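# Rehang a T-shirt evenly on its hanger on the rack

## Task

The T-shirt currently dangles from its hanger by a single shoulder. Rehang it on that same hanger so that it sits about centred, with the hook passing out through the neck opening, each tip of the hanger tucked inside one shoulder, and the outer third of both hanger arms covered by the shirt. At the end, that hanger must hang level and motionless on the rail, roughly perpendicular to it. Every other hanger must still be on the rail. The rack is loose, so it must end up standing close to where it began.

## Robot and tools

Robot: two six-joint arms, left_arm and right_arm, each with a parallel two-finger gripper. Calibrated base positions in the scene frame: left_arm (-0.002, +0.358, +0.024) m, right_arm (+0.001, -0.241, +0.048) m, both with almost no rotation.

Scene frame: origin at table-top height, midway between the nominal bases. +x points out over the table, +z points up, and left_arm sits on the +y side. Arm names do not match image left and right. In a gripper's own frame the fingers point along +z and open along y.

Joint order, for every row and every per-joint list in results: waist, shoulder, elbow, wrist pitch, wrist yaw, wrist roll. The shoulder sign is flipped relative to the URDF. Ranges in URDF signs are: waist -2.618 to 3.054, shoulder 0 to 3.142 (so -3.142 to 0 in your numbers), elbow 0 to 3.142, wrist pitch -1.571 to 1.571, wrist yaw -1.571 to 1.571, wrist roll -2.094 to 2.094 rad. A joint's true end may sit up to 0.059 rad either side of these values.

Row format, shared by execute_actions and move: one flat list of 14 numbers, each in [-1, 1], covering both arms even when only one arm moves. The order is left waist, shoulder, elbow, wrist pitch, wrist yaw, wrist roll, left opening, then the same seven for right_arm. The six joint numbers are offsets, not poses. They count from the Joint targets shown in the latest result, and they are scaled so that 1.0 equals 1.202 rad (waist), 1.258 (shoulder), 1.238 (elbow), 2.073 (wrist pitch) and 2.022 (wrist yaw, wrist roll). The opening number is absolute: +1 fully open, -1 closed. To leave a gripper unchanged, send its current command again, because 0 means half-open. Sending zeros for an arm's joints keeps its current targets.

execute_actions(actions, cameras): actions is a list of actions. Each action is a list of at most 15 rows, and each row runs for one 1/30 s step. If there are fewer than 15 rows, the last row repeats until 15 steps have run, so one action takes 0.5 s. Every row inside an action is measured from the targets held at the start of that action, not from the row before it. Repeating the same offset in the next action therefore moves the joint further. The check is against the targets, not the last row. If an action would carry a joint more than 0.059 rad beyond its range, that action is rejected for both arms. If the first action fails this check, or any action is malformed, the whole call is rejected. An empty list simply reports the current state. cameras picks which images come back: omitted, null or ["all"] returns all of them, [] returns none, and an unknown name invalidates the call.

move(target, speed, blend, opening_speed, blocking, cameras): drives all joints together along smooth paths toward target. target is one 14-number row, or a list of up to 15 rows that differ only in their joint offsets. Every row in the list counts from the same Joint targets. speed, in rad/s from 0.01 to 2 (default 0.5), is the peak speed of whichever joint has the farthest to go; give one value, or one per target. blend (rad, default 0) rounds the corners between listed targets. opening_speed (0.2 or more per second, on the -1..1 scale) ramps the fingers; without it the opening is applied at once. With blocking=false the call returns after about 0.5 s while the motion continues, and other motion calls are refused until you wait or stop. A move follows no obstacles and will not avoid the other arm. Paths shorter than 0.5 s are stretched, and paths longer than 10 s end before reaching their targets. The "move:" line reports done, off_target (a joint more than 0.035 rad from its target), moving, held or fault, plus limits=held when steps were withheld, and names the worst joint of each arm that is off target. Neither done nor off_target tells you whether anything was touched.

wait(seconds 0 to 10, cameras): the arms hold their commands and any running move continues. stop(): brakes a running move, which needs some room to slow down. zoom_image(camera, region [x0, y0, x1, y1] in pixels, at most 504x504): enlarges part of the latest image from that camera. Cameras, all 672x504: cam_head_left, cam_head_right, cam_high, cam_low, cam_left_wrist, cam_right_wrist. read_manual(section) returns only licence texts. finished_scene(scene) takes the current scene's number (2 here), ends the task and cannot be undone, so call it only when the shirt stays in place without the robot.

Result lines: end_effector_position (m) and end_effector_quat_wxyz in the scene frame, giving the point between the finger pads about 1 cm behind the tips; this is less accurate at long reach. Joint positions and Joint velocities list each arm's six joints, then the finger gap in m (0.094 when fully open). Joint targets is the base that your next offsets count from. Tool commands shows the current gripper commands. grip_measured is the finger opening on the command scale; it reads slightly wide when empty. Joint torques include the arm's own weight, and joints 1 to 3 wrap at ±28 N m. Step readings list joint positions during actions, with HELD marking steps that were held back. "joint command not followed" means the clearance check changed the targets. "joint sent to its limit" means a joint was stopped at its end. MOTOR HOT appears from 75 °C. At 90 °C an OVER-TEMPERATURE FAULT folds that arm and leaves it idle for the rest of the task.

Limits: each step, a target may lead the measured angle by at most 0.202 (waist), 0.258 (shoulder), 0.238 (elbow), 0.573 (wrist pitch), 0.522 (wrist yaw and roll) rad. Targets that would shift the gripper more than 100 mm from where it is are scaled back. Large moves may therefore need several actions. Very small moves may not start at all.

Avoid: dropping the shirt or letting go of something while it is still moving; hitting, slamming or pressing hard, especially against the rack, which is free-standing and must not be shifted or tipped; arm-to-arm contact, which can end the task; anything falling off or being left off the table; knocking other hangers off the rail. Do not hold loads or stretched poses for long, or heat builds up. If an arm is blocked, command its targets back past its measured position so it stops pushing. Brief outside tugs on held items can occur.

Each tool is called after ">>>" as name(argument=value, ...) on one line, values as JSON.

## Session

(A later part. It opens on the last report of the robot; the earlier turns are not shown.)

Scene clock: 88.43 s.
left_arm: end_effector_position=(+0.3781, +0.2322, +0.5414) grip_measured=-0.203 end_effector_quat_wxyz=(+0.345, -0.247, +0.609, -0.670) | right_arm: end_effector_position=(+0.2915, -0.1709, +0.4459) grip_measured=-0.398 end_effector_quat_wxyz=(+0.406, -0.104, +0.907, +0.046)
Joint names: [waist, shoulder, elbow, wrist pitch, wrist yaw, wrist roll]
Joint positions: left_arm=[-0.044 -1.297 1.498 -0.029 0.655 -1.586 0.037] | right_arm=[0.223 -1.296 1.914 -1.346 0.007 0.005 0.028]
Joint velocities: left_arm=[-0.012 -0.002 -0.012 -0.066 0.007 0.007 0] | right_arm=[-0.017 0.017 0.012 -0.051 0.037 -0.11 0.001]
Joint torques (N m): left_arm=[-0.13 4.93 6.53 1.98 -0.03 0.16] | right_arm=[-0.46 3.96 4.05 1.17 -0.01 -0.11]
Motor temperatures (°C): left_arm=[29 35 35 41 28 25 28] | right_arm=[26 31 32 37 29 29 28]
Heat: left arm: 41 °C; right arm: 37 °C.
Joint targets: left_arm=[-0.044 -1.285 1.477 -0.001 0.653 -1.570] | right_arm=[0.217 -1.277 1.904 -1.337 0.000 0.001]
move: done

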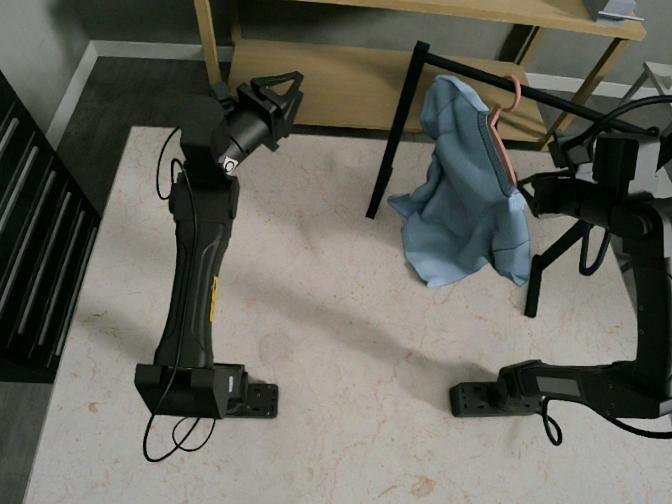

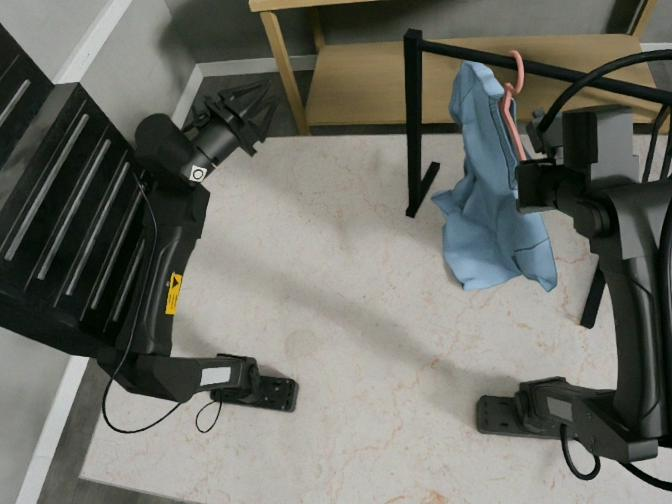

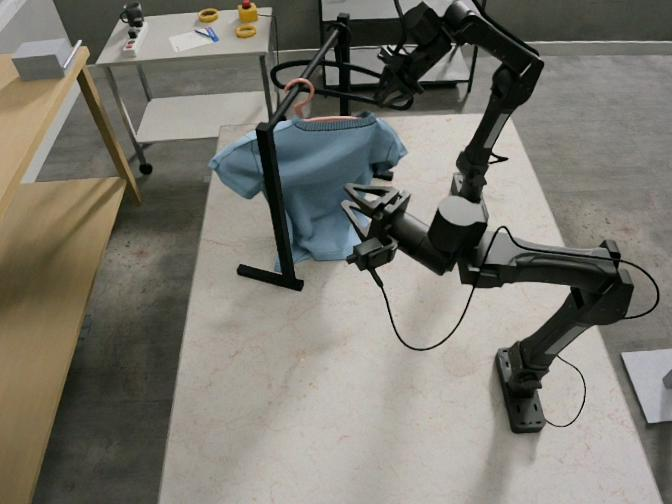

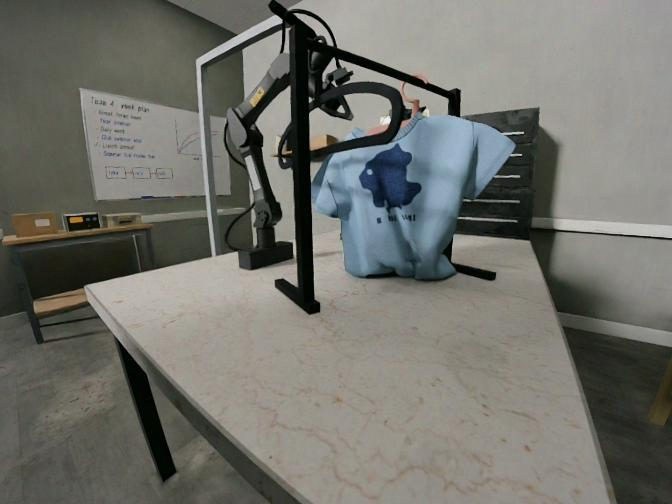

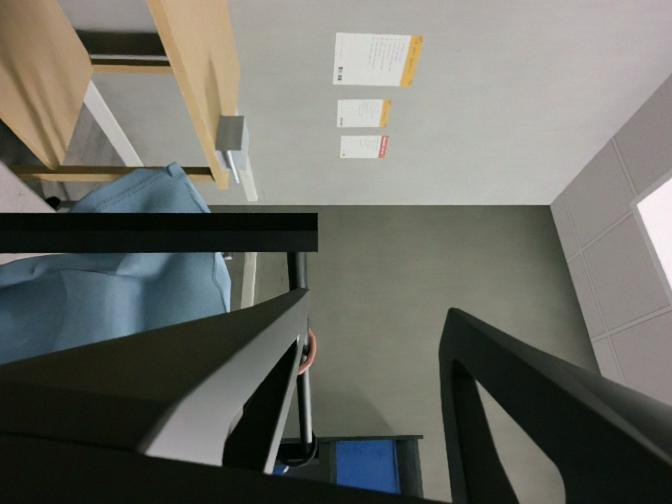

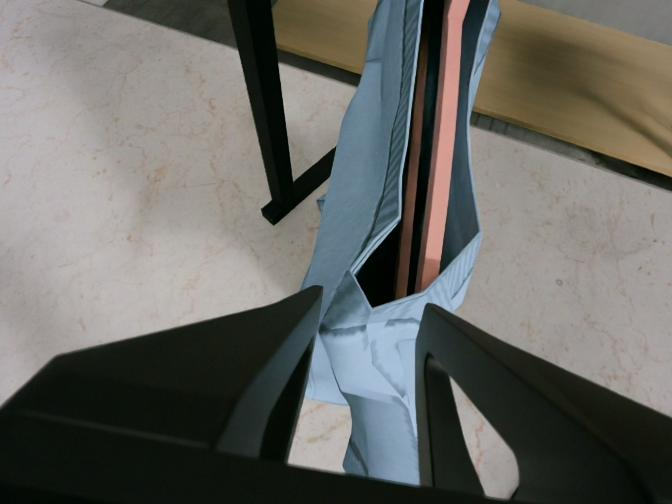

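>>> move(target=[0,0,0,0,0,0,-0.2,-0.004,0.030,-0.115,0.052,0,0,-0.4], speed=0.2, cameras=["cam_high","cam_right_wrist"])

>>> zoom_image(camera="cam_high", region=[270, 30, 430, 180])

Scene clock: 91.00 s.
left_arm: end_effector_position=(+0.3781, +0.2322, +0.5414) grip_measured=-0.203 end_effector_quat_wxyz=(+0.345, -0.247, +0.609, -0.670) | right_arm: end_effector_position=(+0.2967, -0.1711, +0.4190) grip_measured=-0.398 end_effector_quat_wxyz=(+0.392, -0.103, +0.913, +0.043)
Joint names: [waist, shoulder, elbow, wrist pitch, wrist yaw, wrist roll]
Joint positions: left_arm=[-0.044 -1.297 1.498 -0.029 0.655 -1.586 0.037] | right_arm=[0.218 -1.262 1.773 -1.273 0.007 0.005 0.028]
Joint velocities: left_arm=[0.002 0.007 -0.002 0.022 -0.037 -0.007 0] | right_arm=[0.007 -0.007 -0.002 -0.022 0.037 -0.081 0.001]
Joint torques (N m): left_arm=[-0.09 4.57 6.49 2.02 -0.02 0.17] | right_arm=[-0.44 4.38 4.22 1.46 -0.02 -0.11]
Motor temperatures (°C): left_arm=[29 35 35 42 28 25 28] | right_arm=[26 31 32 37 29 29 28]
Heat: left arm: 42 °C; right arm: 37 °C.
Joint targets: left_arm=[-0.044 -1.285 1.477 -0.001 0.653 -1.570] | right_arm=[0.213 -1.239 1.761 -1.229 0.000 0.001]
move: off_target (right_arm); right_arm: the wrist pitch is farthest, 0.043 rad from its target
Images, in order (width x height): cam_high 672x504, cam_right_wrist 672x504.

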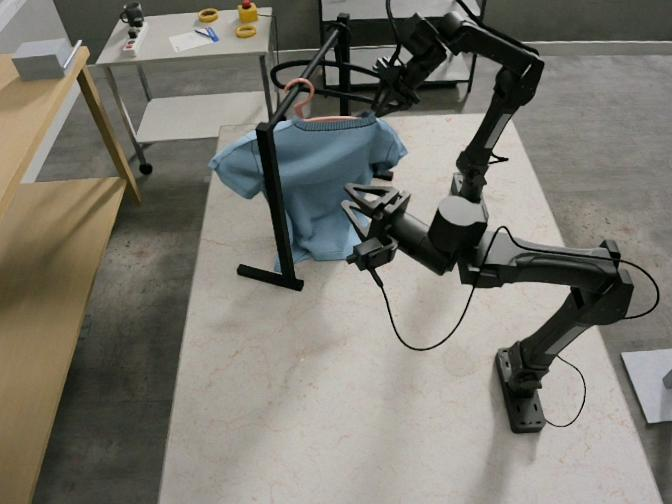

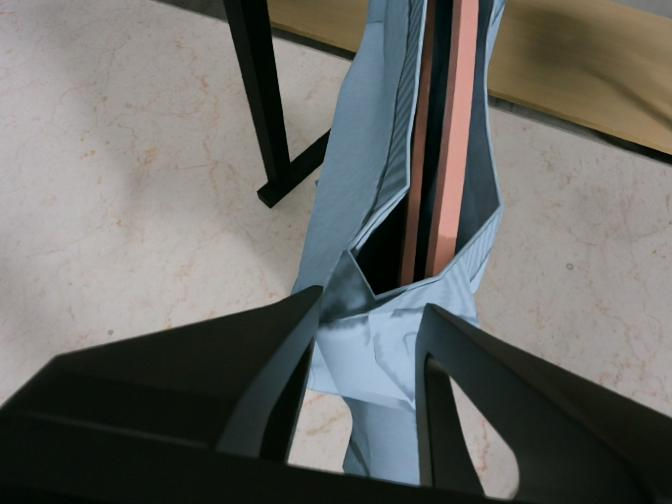

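Scaled by 3.150 from the camera's 672x504 image, which has a finer 960x720 frame.

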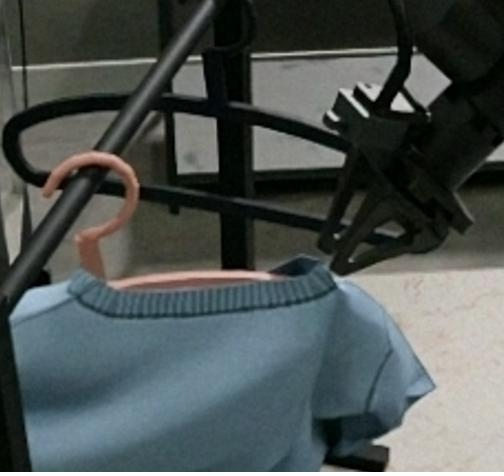

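>>> move(target=[0,0,0,0,0,0,-0.2,-0.018,0.056,-0.162,0.063,0,0,-0.4], speed=0.2, cameras=["cam_high","cam_right_wrist"])

>>> zoom_image(camera="cam_high", region=[270, 30, 430, 180])

Scene clock: 92.87 s.
left_arm: end_effector_position=(+0.3781, +0.2322, +0.5414) grip_measured=-0.203 end_effector_quat_wxyz=(+0.345, -0.247, +0.609, -0.670) | right_arm: end_effector_position=(+0.3013, -0.1769, +0.3879) grip_measured=-0.398 end_effector_quat_wxyz=(+0.393, -0.093, +0.914, +0.039)
Joint names: [waist, shoulder, elbow, wrist pitch, wrist yaw, wrist roll]
Joint positions: left_arm=[-0.044 -1.297 1.498 -0.029 0.655 -1.586 0.037] | right_arm=[0.197 -1.191 1.574 -1.142 0.007 0.005 0.028]
Joint velocities: left_arm=[-0.032 -0.002 0.012 -0.051 0.066 0.037 0] | right_arm=[-0.017 0.002 0.002 -0.022 0.037 0.037 0]
Joint torques (N m): left_arm=[-0.01 4.75 6.45 2.02 -0.05 0.15] | right_arm=[-0.43 4.18 4.6 1.47 -0.01 -0.11]
Motor temperatures (°C): left_arm=[29 35 35 42 28 25 28] | right_arm=[26 31 32 37 29 29 28]
Heat: left arm: 42 °C; right arm: 37 °C.
Joint targets: left_arm=[-0.044 -1.285 1.477 -0.001 0.653 -1.570] | right_arm=[0.191 -1.169 1.561 -1.099 0.000 0.001]
move: off_target (right_arm); right_arm: the wrist pitch is farthest, 0.044 rad from its target
Images, in order (width x height): cam_high 672x504, cam_right_wrist 672x504.

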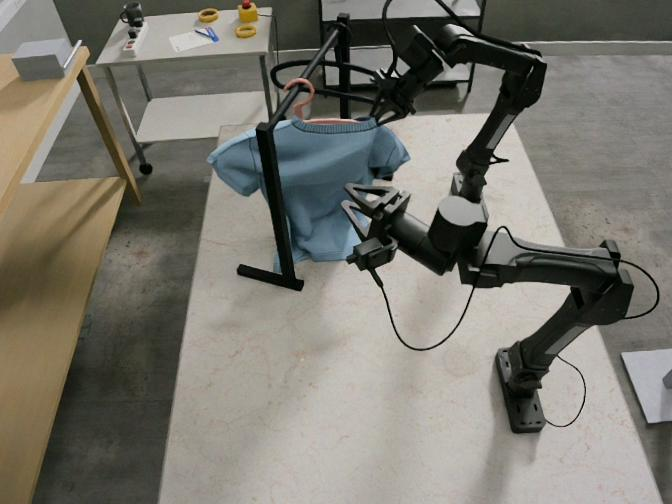

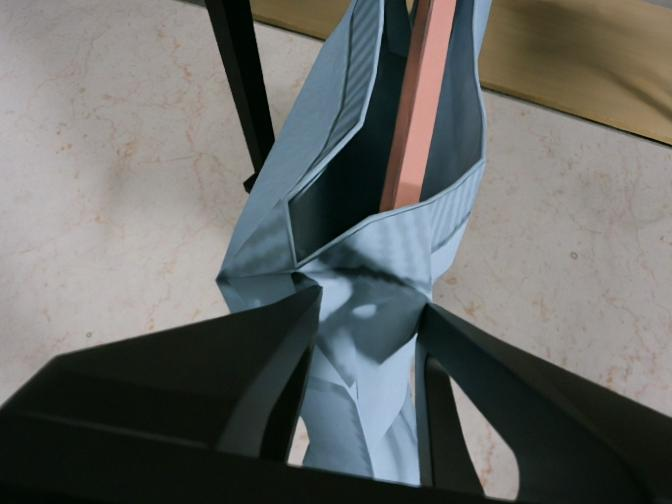

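Scaled by 3.150 from the camera's 672x504 image, which has a finer 960x720 frame.

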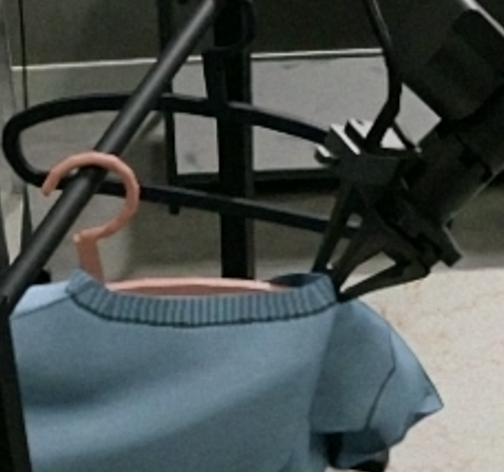

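>>> move(target=[0,0,0,0,0,0,-0.2,0,0,0,0,0,0,-1], opening_speed=0.6, cameras=["cam_high","cam_right_wrist"])

>>> zoom_image(camera="cam_high", region=[270, 30, 430, 180])

Scene clock: 94.27 s.
left_arm: end_effector_position=(+0.3781, +0.2322, +0.5414) grip_measured=-0.203 end_effector_quat_wxyz=(+0.345, -0.247, +0.609, -0.670) | right_arm: end_effector_position=(+0.3013, -0.1769, +0.3879) grip_measured=-0.990 end_effector_quat_wxyz=(+0.393, -0.093, +0.914, +0.039)
Joint names: [waist, shoulder, elbow, wrist pitch, wrist yaw, wrist roll]
Joint positions: left_arm=[-0.044 -1.297 1.498 -0.029 0.655 -1.586 0.037] | right_arm=[0.197 -1.191 1.574 -1.142 0.007 0.005 0]
Joint velocities: left_arm=[-0.007 0.002 -0.007 -0.081 0.037 -0.022 0.001] | right_arm=[-0.012 0.017 0.002 -0.007 0.007 -0.007 -0.001]
Joint torques (N m): left_arm=[0.1 4.82 6.41 2.03 -0.04 0.11] | right_arm=[-0.44 4.16 4.62 1.47 -0.01 -0.1]
Motor temperatures (°C): left_arm=[29 35 35 42 28 25 28] | right_arm=[26 31 31 37 29 29 28]
Heat: left arm: 42 °C; right arm: 37 °C.
Joint targets: left_arm=[-0.044 -1.285 1.477 -0.001 0.653 -1.570] | right_arm=[0.191 -1.169 1.561 -1.099 0.000 0.001]
move: off_target (right_arm); right_arm: the wrist pitch is farthest, 0.043 rad from its target
Images, in order (width x height): cam_high 672x504, cam_right_wrist 672x504.

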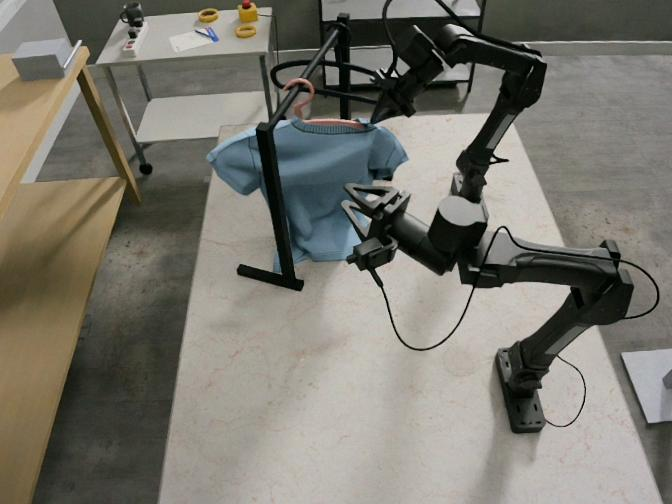

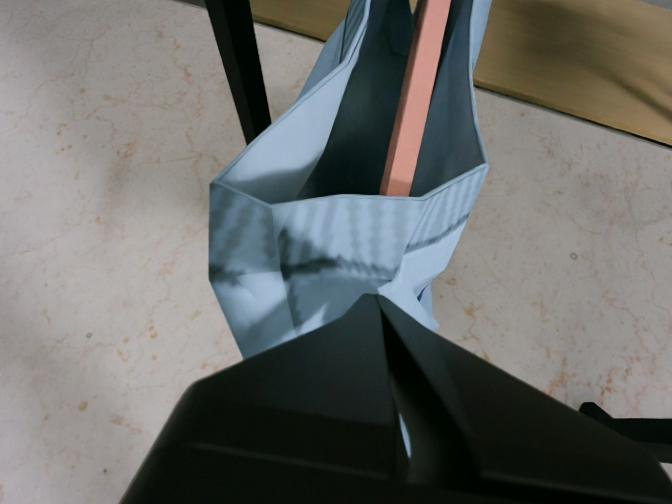

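Scaled by 3.150 from the camera's 672x504 image, which has a finer 960x720 frame.

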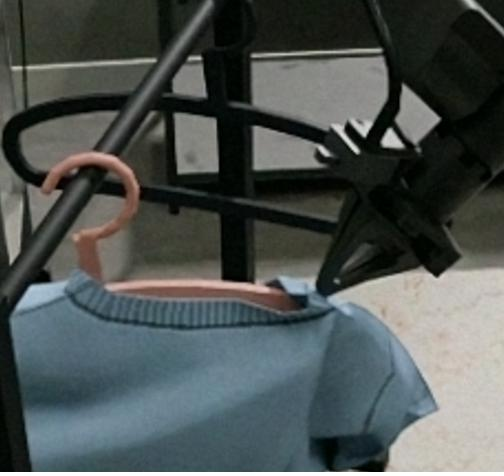

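>>> move(target=[0,0,0,0,0,0,-0.2,0,-0.122,0.107,0.086,0,0,-1], speed=0.12, cameras=["cam_high","cam_head_left","cam_right_wrist"])

>>> zoom_image(camera="cam_high", region=[200, 50, 452, 280])

Scene clock: 96.57 s.
left_arm: end_effector_position=(+0.3781, +0.2322, +0.5414) grip_measured=-0.203 end_effector_quat_wxyz=(+0.345, -0.247, +0.609, -0.670) | right_arm: end_effector_position=(+0.3590, -0.1646, +0.4132) grip_measured=-0.990 end_effector_quat_wxyz=(+0.451, -0.090, +0.887, +0.045)
Joint names: [waist, shoulder, elbow, wrist pitch, wrist yaw, wrist roll]
Joint positions: left_arm=[-0.044 -1.297 1.498 -0.029 0.655 -1.586 0.037] | right_arm=[0.197 -1.317 1.653 -0.966 0.007 0.005 0]
Joint velocities: left_arm=[0.007 0.002 -0.007 -0.066 0.022 -0.037 -0.001] | right_arm=[-0.002 -0.002 0.002 0.066 -0.081 0.022 -0.001]
Joint torques (N m): left_arm=[0.01 4.85 6.41 1.95 -0.06 0.17] | right_arm=[-0.44 3.17 8.7 1.57 -0.01 -0.11]
Motor temperatures (°C): left_arm=[29 35 35 42 28 25 28] | right_arm=[26 31 32 38 29 29 28]
Heat: left arm: 42 °C; right arm: 38 °C.
Joint targets: left_arm=[-0.044 -1.285 1.477 -0.001 0.653 -1.570] | right_arm=[0.191 -1.322 1.694 -0.921 0.000 0.001]
move: off_target (right_arm); right_arm: the wrist pitch is farthest, 0.045 rad from its target
Images, in order (width x height): cam_head_left 672x504, cam_high 672x504, cam_right_wrist 672x504.

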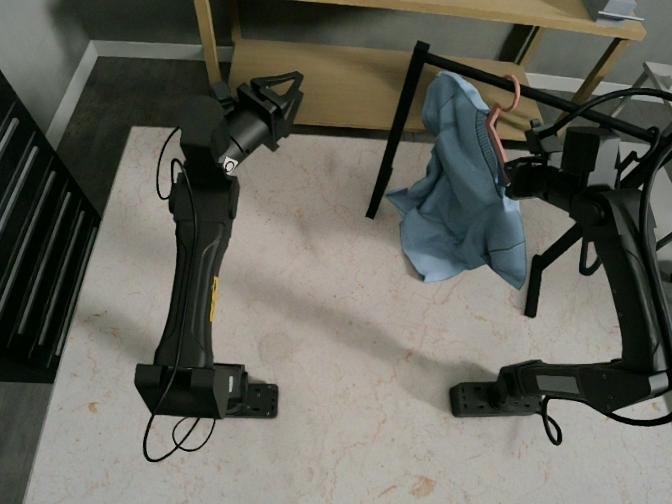

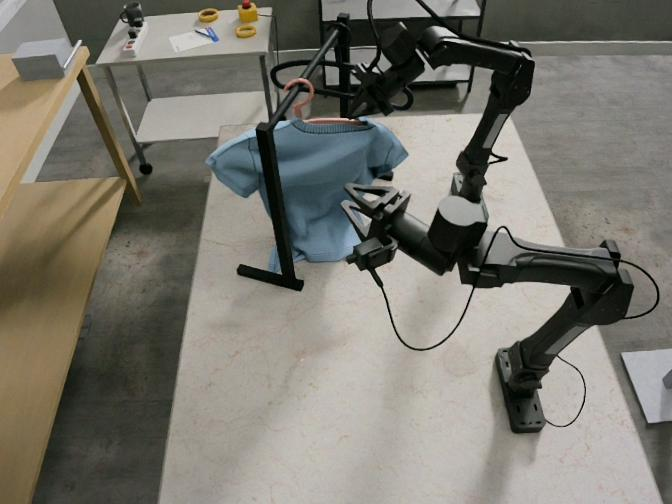

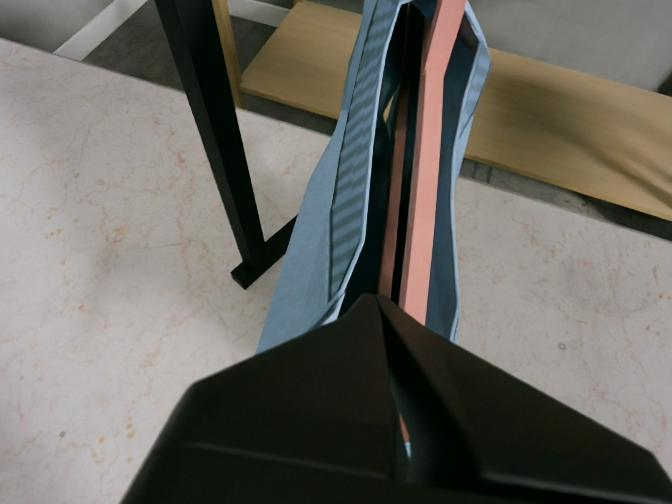

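Scaled by 2.000 from the camera's 672x504 image, which has a finer 960x720 frame.

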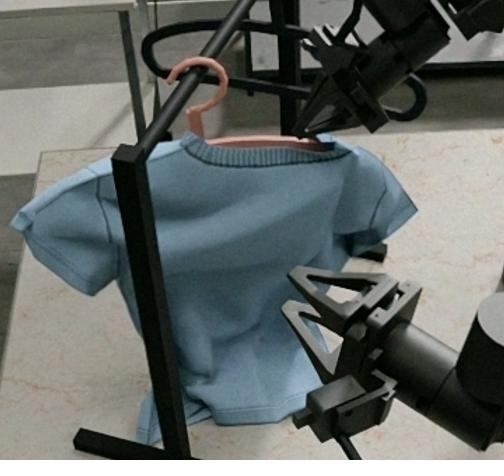

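>>> move(target=[0,0,0,0,0,0,-0.2,0.03,-0.103,0.202,-0.082,0,0,-1], speed=0.3, cameras=[])

>>> move(target=[0,0,0,0,0,0,-0.2,0,0,0,0,0,0,-0.55], cameras=["cam_high","cam_right_wrist"])

>>> zoom_image(camera="cam_high", region=[270, 30, 430, 180])

Scene clock: 98.40 s.
left_arm: end_effector_position=(+0.3781, +0.2322, +0.5414) grip_measured=-0.203 end_effector_quat_wxyz=(+0.345, -0.247, +0.609, -0.670) | right_arm: end_effector_position=(+0.3735, -0.1517, +0.4495) grip_measured=-0.990 end_effector_quat_wxyz=(+0.460, -0.100, +0.881, +0.052)
Joint names: [waist, shoulder, elbow, wrist pitch, wrist yaw, wrist roll]
Joint positions: left_arm=[-0.044 -1.297 1.498 -0.029 0.655 -1.586 0.037] | right_arm=[0.222 -1.444 1.906 -1.07 0.007 0.005 0]
Joint velocities: left_arm=[-0.012 -0.002 0.002 -0.007 0.037 -0.037 0] | right_arm=[0.002 0.017 0.002 -0.037 -0.022 0.007 -0.001]
Joint torques (N m): left_arm=[0.02 4.75 6.41 1.97 -0.05 0.13] | right_arm=[0.38 3.73 8.13 1.02 -0.02 -0.1]
Motor temperatures (°C): left_arm=[29 35 35 42 28 25 28] | right_arm=[26 31 32 38 29 29 28]
Heat: left arm: 42 °C; right arm: 38 °C.
Joint targets: left_arm=[-0.044 -1.285 1.477 -0.001 0.653 -1.570] | right_arm=[0.227 -1.452 1.944 -1.090 0.000 0.001]
move: off_target (right_arm); right_arm: the elbow is farthest, 0.038 rad from its target
No camera images: "cameras" was empty.

Scene clock: 98.90 s.
left_arm: end_effector_position=(+0.3781, +0.2322, +0.5414) grip_measured=-0.203 end_effector_quat_wxyz=(+0.345, -0.247, +0.609, -0.670) | right_arm: end_effector_position=(+0.3735, -0.1517, +0.4495) grip_measured=-0.552 end_effector_quat_wxyz=(+0.460, -0.100, +0.881, +0.052)
Joint names: [waist, shoulder, elbow, wrist pitch, wrist yaw, wrist roll]
Joint positions: left_arm=[-0.044 -1.297 1.498 -0.029 0.655 -1.586 0.037] | right_arm=[0.222 -1.444 1.906 -1.07 0.007 0.005 0.021]
Joint velocities: left_arm=[-0.007 0.022 -0.012 -0.022 -0.066 -0.022 0] | right_arm=[-0.017 0.007 -0.007 -0.022 0.022 -0.007 0.001]
Joint torques (N m): left_arm=[-0.08 4.92 6.52 2.01 -0.1 0.15] | right_arm=[0.38 3.73 8.1 1 -0.01 -0.1]
Motor temperatures (°C): left_arm=[29 35 35 42 28 25 28] | right_arm=[26 31 32 38 29 29 28]
Heat: left arm: 42 °C; right arm: 38 °C.
Joint targets: left_arm=[-0.044 -1.285 1.477 -0.001 0.653 -1.570] | right_arm=[0.227 -1.452 1.944 -1.090 0.000 0.001]
move: off_target (right_arm); right_arm: the elbow is farthest, 0.038 rad from its target
Images, in order (width x height): cam_high 672x504, cam_right_wrist 672x504.

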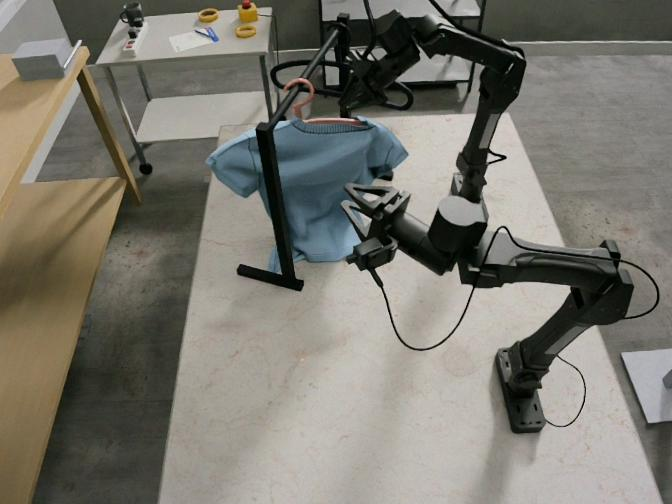

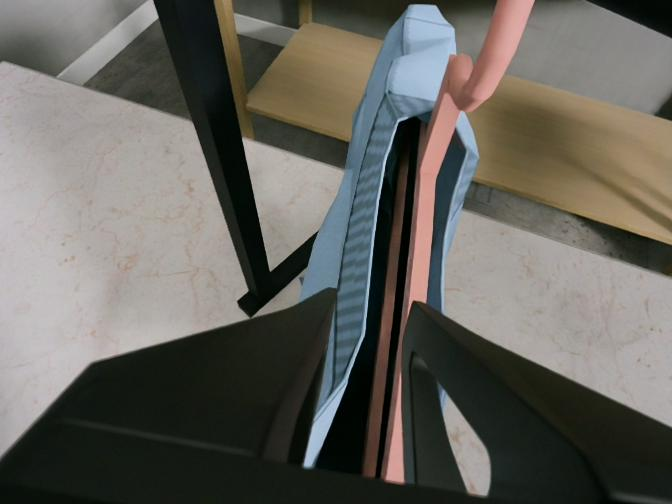

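Scaled by 3.150 from the camera's 672x504 image, which has a finer 960x720 frame.

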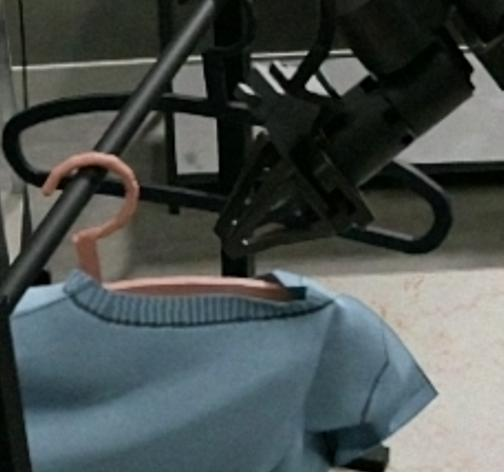

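>>> move(target=[0,0,0,0,0,0,-0.2,0.018,0.101,-0.298,0.135,0,0,-0.6], speed=0.2, cameras=["cam_high","cam_right_wrist"])

>>> zoom_image(camera="cam_high", region=[270, 30, 430, 180])

Scene clock: 101.87 s.
left_arm: end_effector_position=(+0.3781, +0.2322, +0.5414) grip_measured=-0.203 end_effector_quat_wxyz=(+0.345, -0.247, +0.609, -0.670) | right_arm: end_effector_position=(+0.3779, -0.1421, +0.3941) grip_measured=-0.598 end_effector_quat_wxyz=(+0.452, -0.110, +0.883, +0.056)
Joint names: [waist, shoulder, elbow, wrist pitch, wrist yaw, wrist roll]
Joint positions: left_arm=[-0.044 -1.297 1.498 -0.029 0.655 -1.586 0.037] | right_arm=[0.243 -1.355 1.588 -0.857 0.007 0.005 0.019]
Joint velocities: left_arm=[0.002 0.002 -0.007 0.051 -0.066 0.022 0] | right_arm=[-0.022 0.002 -0.007 -0.022 0.066 0.051 0.001]
Joint torques (N m): left_arm=[-0.14 4.89 6.45 1.98 -0.06 0.14] | right_arm=[0.39 7.13 5.12 1.56 -0.01 -0.11]
Motor temperatures (°C): left_arm=[29 35 35 43 28 25 28] | right_arm=[26 31 32 38 29 29 28]
Heat: left arm: 43 °C; right arm: 38 °C.
Joint targets: left_arm=[-0.044 -1.285 1.477 -0.001 0.653 -1.570] | right_arm=[0.249 -1.325 1.575 -0.811 0.000 0.001]
move: off_target (right_arm); right_arm: the wrist pitch is farthest, 0.047 rad from its target
Images, in order (width x height): cam_high 672x504, cam_right_wrist 672x504.

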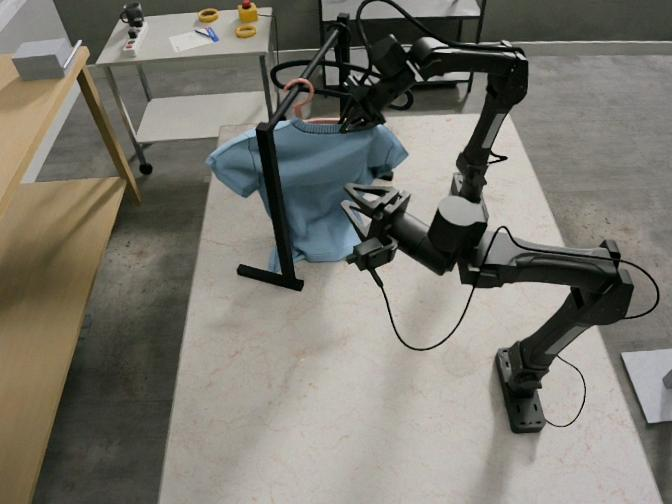

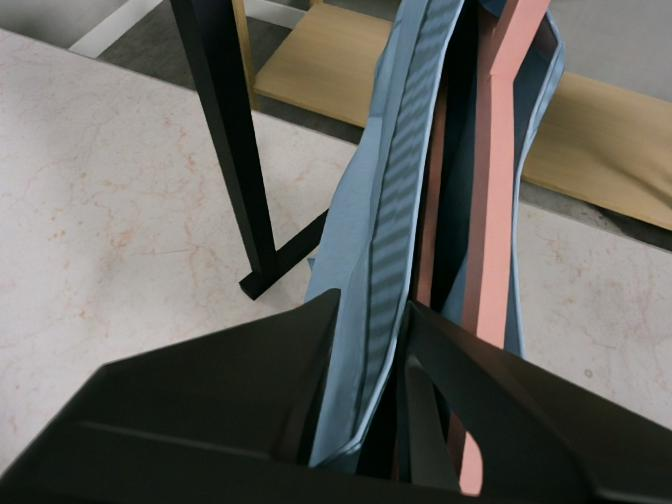

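Scaled by 3.150 from the camera's 672x504 image, which has a finer 960x720 frame.

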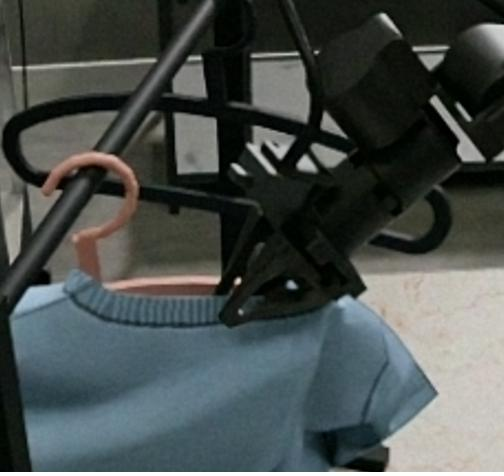

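>>> move(target=[0,0,0,0,0,0,-0.2,0,0,0,0,0,0,-1], opening_speed=0.6, cameras=[])

>>> move(target=[0,0,0,0,0,0,-0.2,-0.04,-0.091,0.04,0.102,0,0,-1], speed=0.12)

>>> zoom_image(camera="cam_high", region=[200, 50, 452, 280])

Scene clock: 103.10 s.
left_arm: end_effector_position=(+0.3781, +0.2322, +0.5414) grip_measured=-0.203 end_effector_quat_wxyz=(+0.345, -0.247, +0.609, -0.670) | right_arm: end_effector_position=(+0.3781, -0.1420, +0.3944) grip_measured=-0.984 end_effector_quat_wxyz=(+0.453, -0.110, +0.883, +0.056)
Joint names: [waist, shoulder, elbow, wrist pitch, wrist yaw, wrist roll]
Joint positions: left_arm=[-0.044 -1.297 1.498 -0.029 0.655 -1.586 0.037] | right_arm=[0.243 -1.355 1.588 -0.855 0.007 0.005 0.001]
Joint velocities: left_arm=[-0.012 0.007 0.002 -0.007 -0.051 0.007 -0.002] | right_arm=[0.002 0.002 0.002 -0.037 0.007 -0.007 -0.001]
Joint torques (N m): left_arm=[-0.05 4.93 6.22 1.99 -0.01 0.15] | right_arm=[0.39 7.15 5.14 1.58 -0.01 -0.11]
Motor temperatures (°C): left_arm=[29 35 35 43 28 25 28] | right_arm=[26 31 32 38 29 29 28]
Heat: left arm: 43 °C; right arm: 38 °C.
Joint targets: left_arm=[-0.044 -1.285 1.477 -0.001 0.653 -1.570] | right_arm=[0.249 -1.325 1.575 -0.811 0.000 0.001]
move: off_target (right_arm); right_arm: the wrist pitch is farthest, 0.044 rad from its target
No camera images: "cameras" was empty.

Scene clock: 105.37 s.
left_arm: end_effector_position=(+0.3781, +0.2322, +0.5414) grip_measured=-0.203 end_effector_quat_wxyz=(+0.345, -0.247, +0.609, -0.670) | right_arm: end_effector_position=(+0.4250, -0.1463, +0.4058) grip_measured=-0.984 end_effector_quat_wxyz=(+0.507, -0.090, +0.856, +0.054)
Joint names: [waist, shoulder, elbow, wrist pitch, wrist yaw, wrist roll]
Joint positions: left_arm=[-0.044 -1.297 1.498 -0.029 0.655 -1.586 0.037] | right_arm=[0.206 -1.433 1.588 -0.656 0.007 0.005 0.001]
Joint velocities: left_arm=[0.002 0.002 -0.007 -0.022 0.037 0.081 0] | right_arm=[0.002 0.022 -0.007 -0.007 -0.037 0.037 0]
Joint torques (N m): left_arm=[-0.27 4.71 6.27 2 0 0.14] | right_arm=[-0.44 4.89 8.94 1.76 -0.02 -0.1]
Motor temperatures (°C): left_arm=[29 35 35 43 28 25 28] | right_arm=[26 31 32 38 29 29 28]
Heat: left arm: 43 °C; right arm: 38 °C.
Joint targets: left_arm=[-0.044 -1.285 1.477 -0.001 0.653 -1.570] | right_arm=[0.201 -1.439 1.624 -0.599 0.000 0.001]
move: off_target (right_arm); right_arm: the wrist pitch is farthest, 0.056 rad from its target

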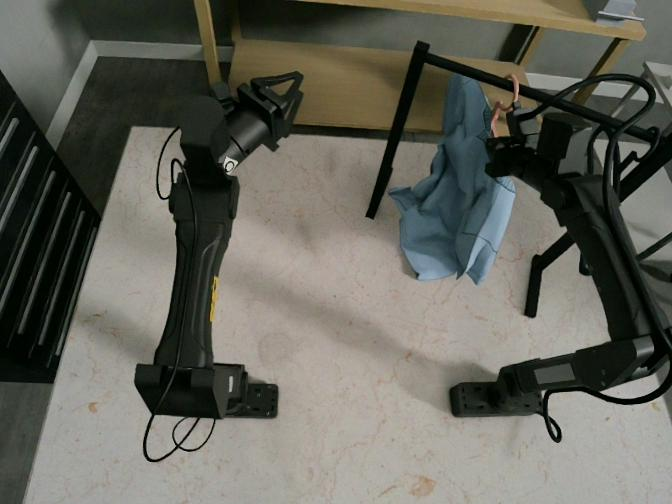

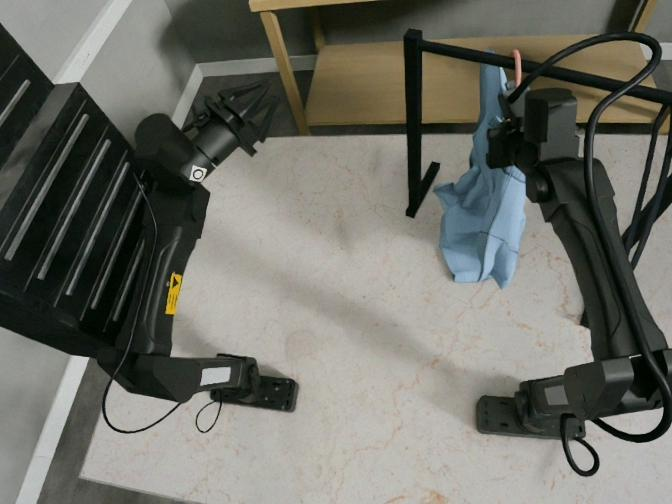

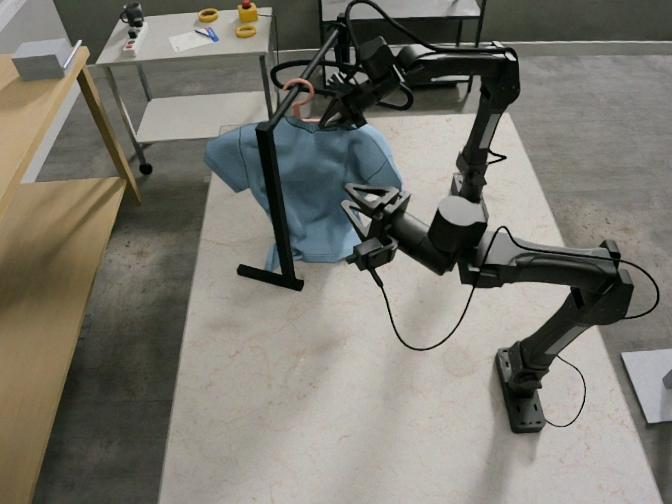

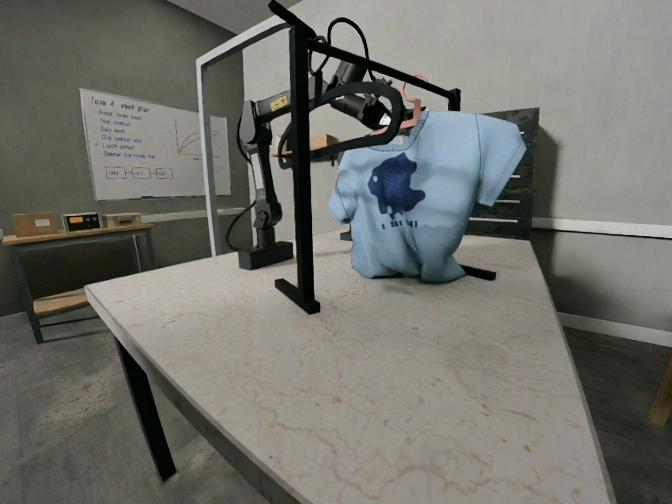

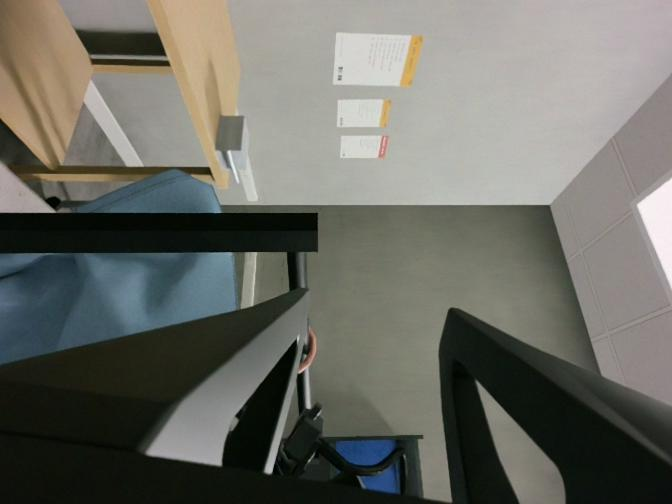

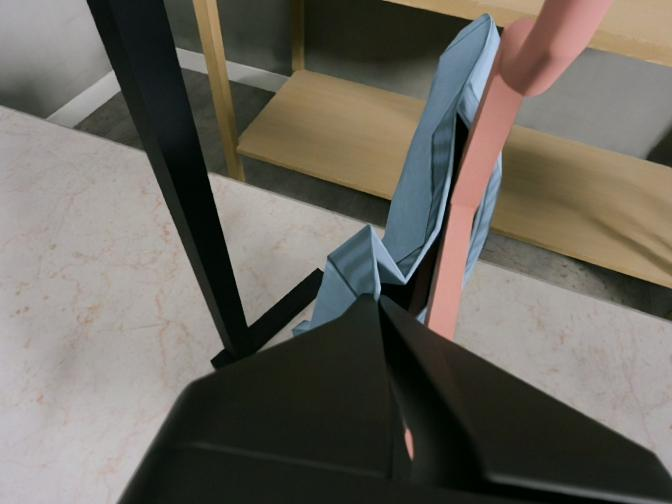

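Scaled by 2.000 from the camera's 672x504 image, which has a finer 960x720 frame.

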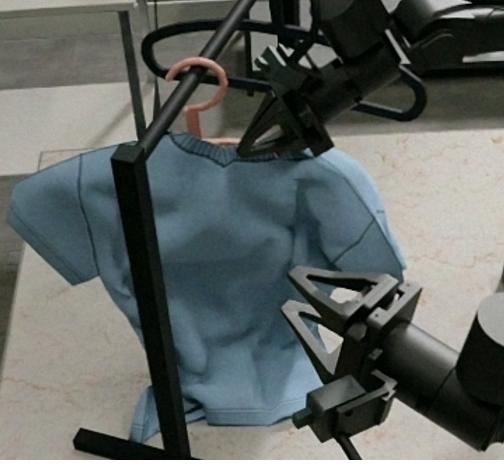

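>>> move(target=[0,0,0,0,0,0,-0.2,-0.014,-0.045,0.018,0.05,0,0,-1], speed=0.12, cameras=[])

>>> move(target=[0,0,0,0,0,0,-0.2,0,0,0,0,0,0,-0.6], opening_speed=0.8)

>>> zoom_image(camera="cam_high", region=[200, 50, 452, 280])

Scene clock: 107.00 s.
left_arm: end_effector_position=(+0.3781, +0.2322, +0.5414) grip_measured=-0.203 end_effector_quat_wxyz=(+0.345, -0.247, +0.609, -0.670) | right_arm: end_effector_position=(+0.4507, -0.1467, +0.4101) grip_measured=-0.984 end_effector_quat_wxyz=(+0.532, -0.084, +0.841, +0.056)
Joint names: [waist, shoulder, elbow, wrist pitch, wrist yaw, wrist roll]
Joint positions: left_arm=[-0.044 -1.297 1.498 -0.029 0.655 -1.586 0.037] | right_arm=[0.19 -1.488 1.6 -0.555 -0.002 0.005 0.001]
Joint velocities: left_arm=[-0.007 -0.007 -0.002 -0.007 -0.007 0.022 0] | right_arm=[-0.012 0.012 0.002 0.007 -0.051 0.007 0]
Joint torques (N m): left_arm=[-0.12 4.81 6.43 2 0.02 0.17] | right_arm=[-0.5 5.44 9.83 1.81 -0.01 -0.1]
Motor temperatures (°C): left_arm=[29 34 35 43 28 25 28] | right_arm=[26 31 32 39 29 29 28]
Heat: left arm: 43 °C; right arm: 39 °C.
Joint targets: left_arm=[-0.044 -1.285 1.477 -0.001 0.653 -1.570] | right_arm=[0.184 -1.496 1.646 -0.496 0.000 0.001]
move: off_target (right_arm); right_arm: the wrist pitch is farthest, 0.059 rad from its target
No camera images: "cameras" was empty.

Scene clock: 107.73 s.
left_arm: end_effector_position=(+0.3781, +0.2322, +0.5414) grip_measured=-0.203 end_effector_quat_wxyz=(+0.345, -0.247, +0.609, -0.670) | right_arm: end_effector_position=(+0.4522, -0.1464, +0.4133) grip_measured=-0.602 end_effector_quat_wxyz=(+0.537, -0.084, +0.837, +0.057)
Joint names: [waist, shoulder, elbow, wrist pitch, wrist yaw, wrist roll]
Joint positions: left_arm=[-0.044 -1.297 1.498 -0.029 0.655 -1.586 0.037] | right_arm=[0.19 -1.488 1.6 -0.541 -0.002 0.005 0.019]
Joint velocities: left_arm=[-0.012 -0.012 -0.012 -0.022 -0.037 -0.007 0] | right_arm=[-0.007 -0.012 -0.007 0.022 -0.037 0.022 0]
Joint torques (N m): left_arm=[-0.01 4.79 6.42 2 -0.03 0.15] | right_arm=[-0.51 5.45 9.81 1.69 -0.01 -0.11]
Motor temperatures (°C): left_arm=[29 34 35 43 28 25 28] | right_arm=[26 31 32 39 29 29 28]
Heat: left arm: 43 °C; right arm: 39 °C.
Joint targets: left_arm=[-0.044 -1.285 1.477 -0.001 0.653 -1.570] | right_arm=[0.184 -1.496 1.646 -0.496 0.000 0.001]
move: off_target (right_arm); right_arm: the elbow is farthest, 0.046 rad from its target

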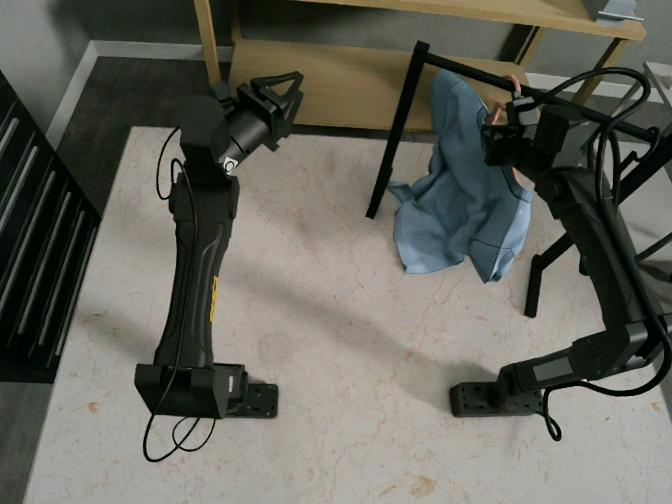

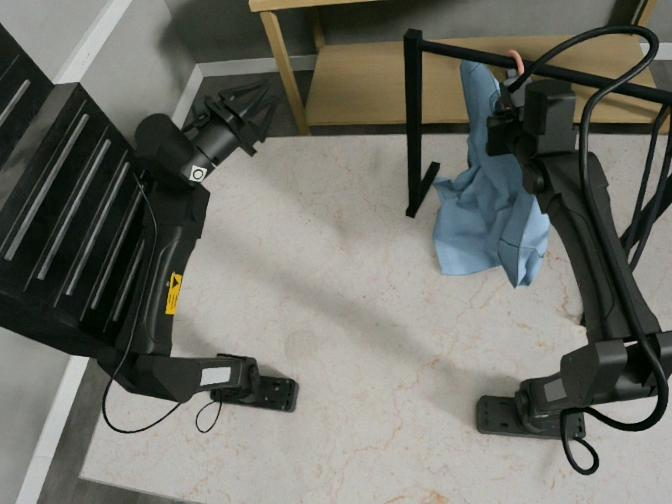

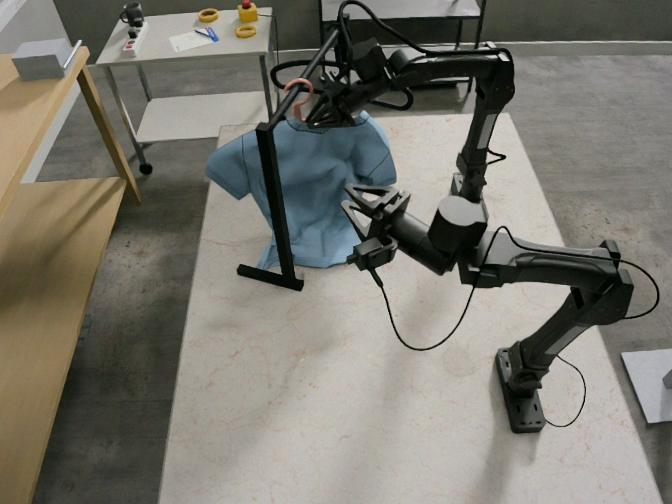

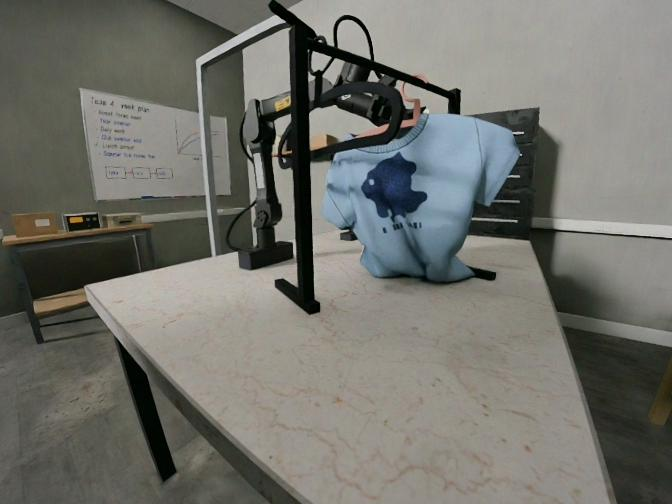

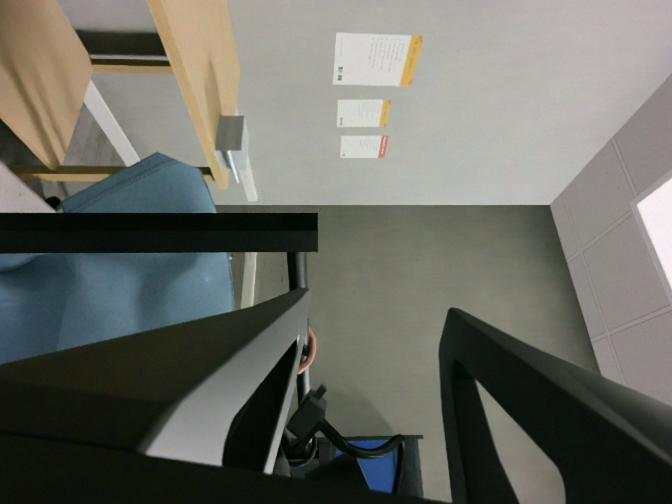

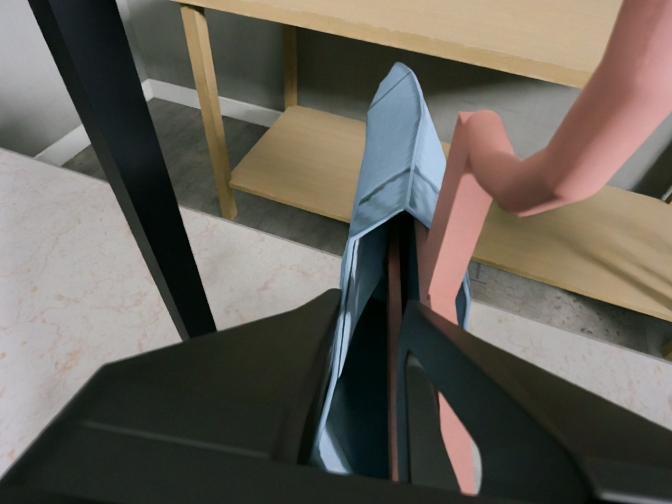

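Scaled by 2.000 from the camera's 672x504 image, which has a finer 960x720 frame.

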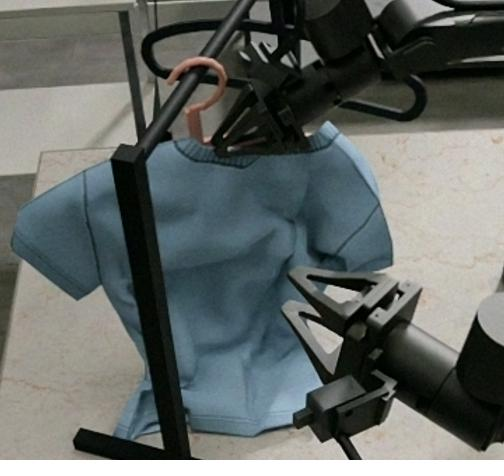

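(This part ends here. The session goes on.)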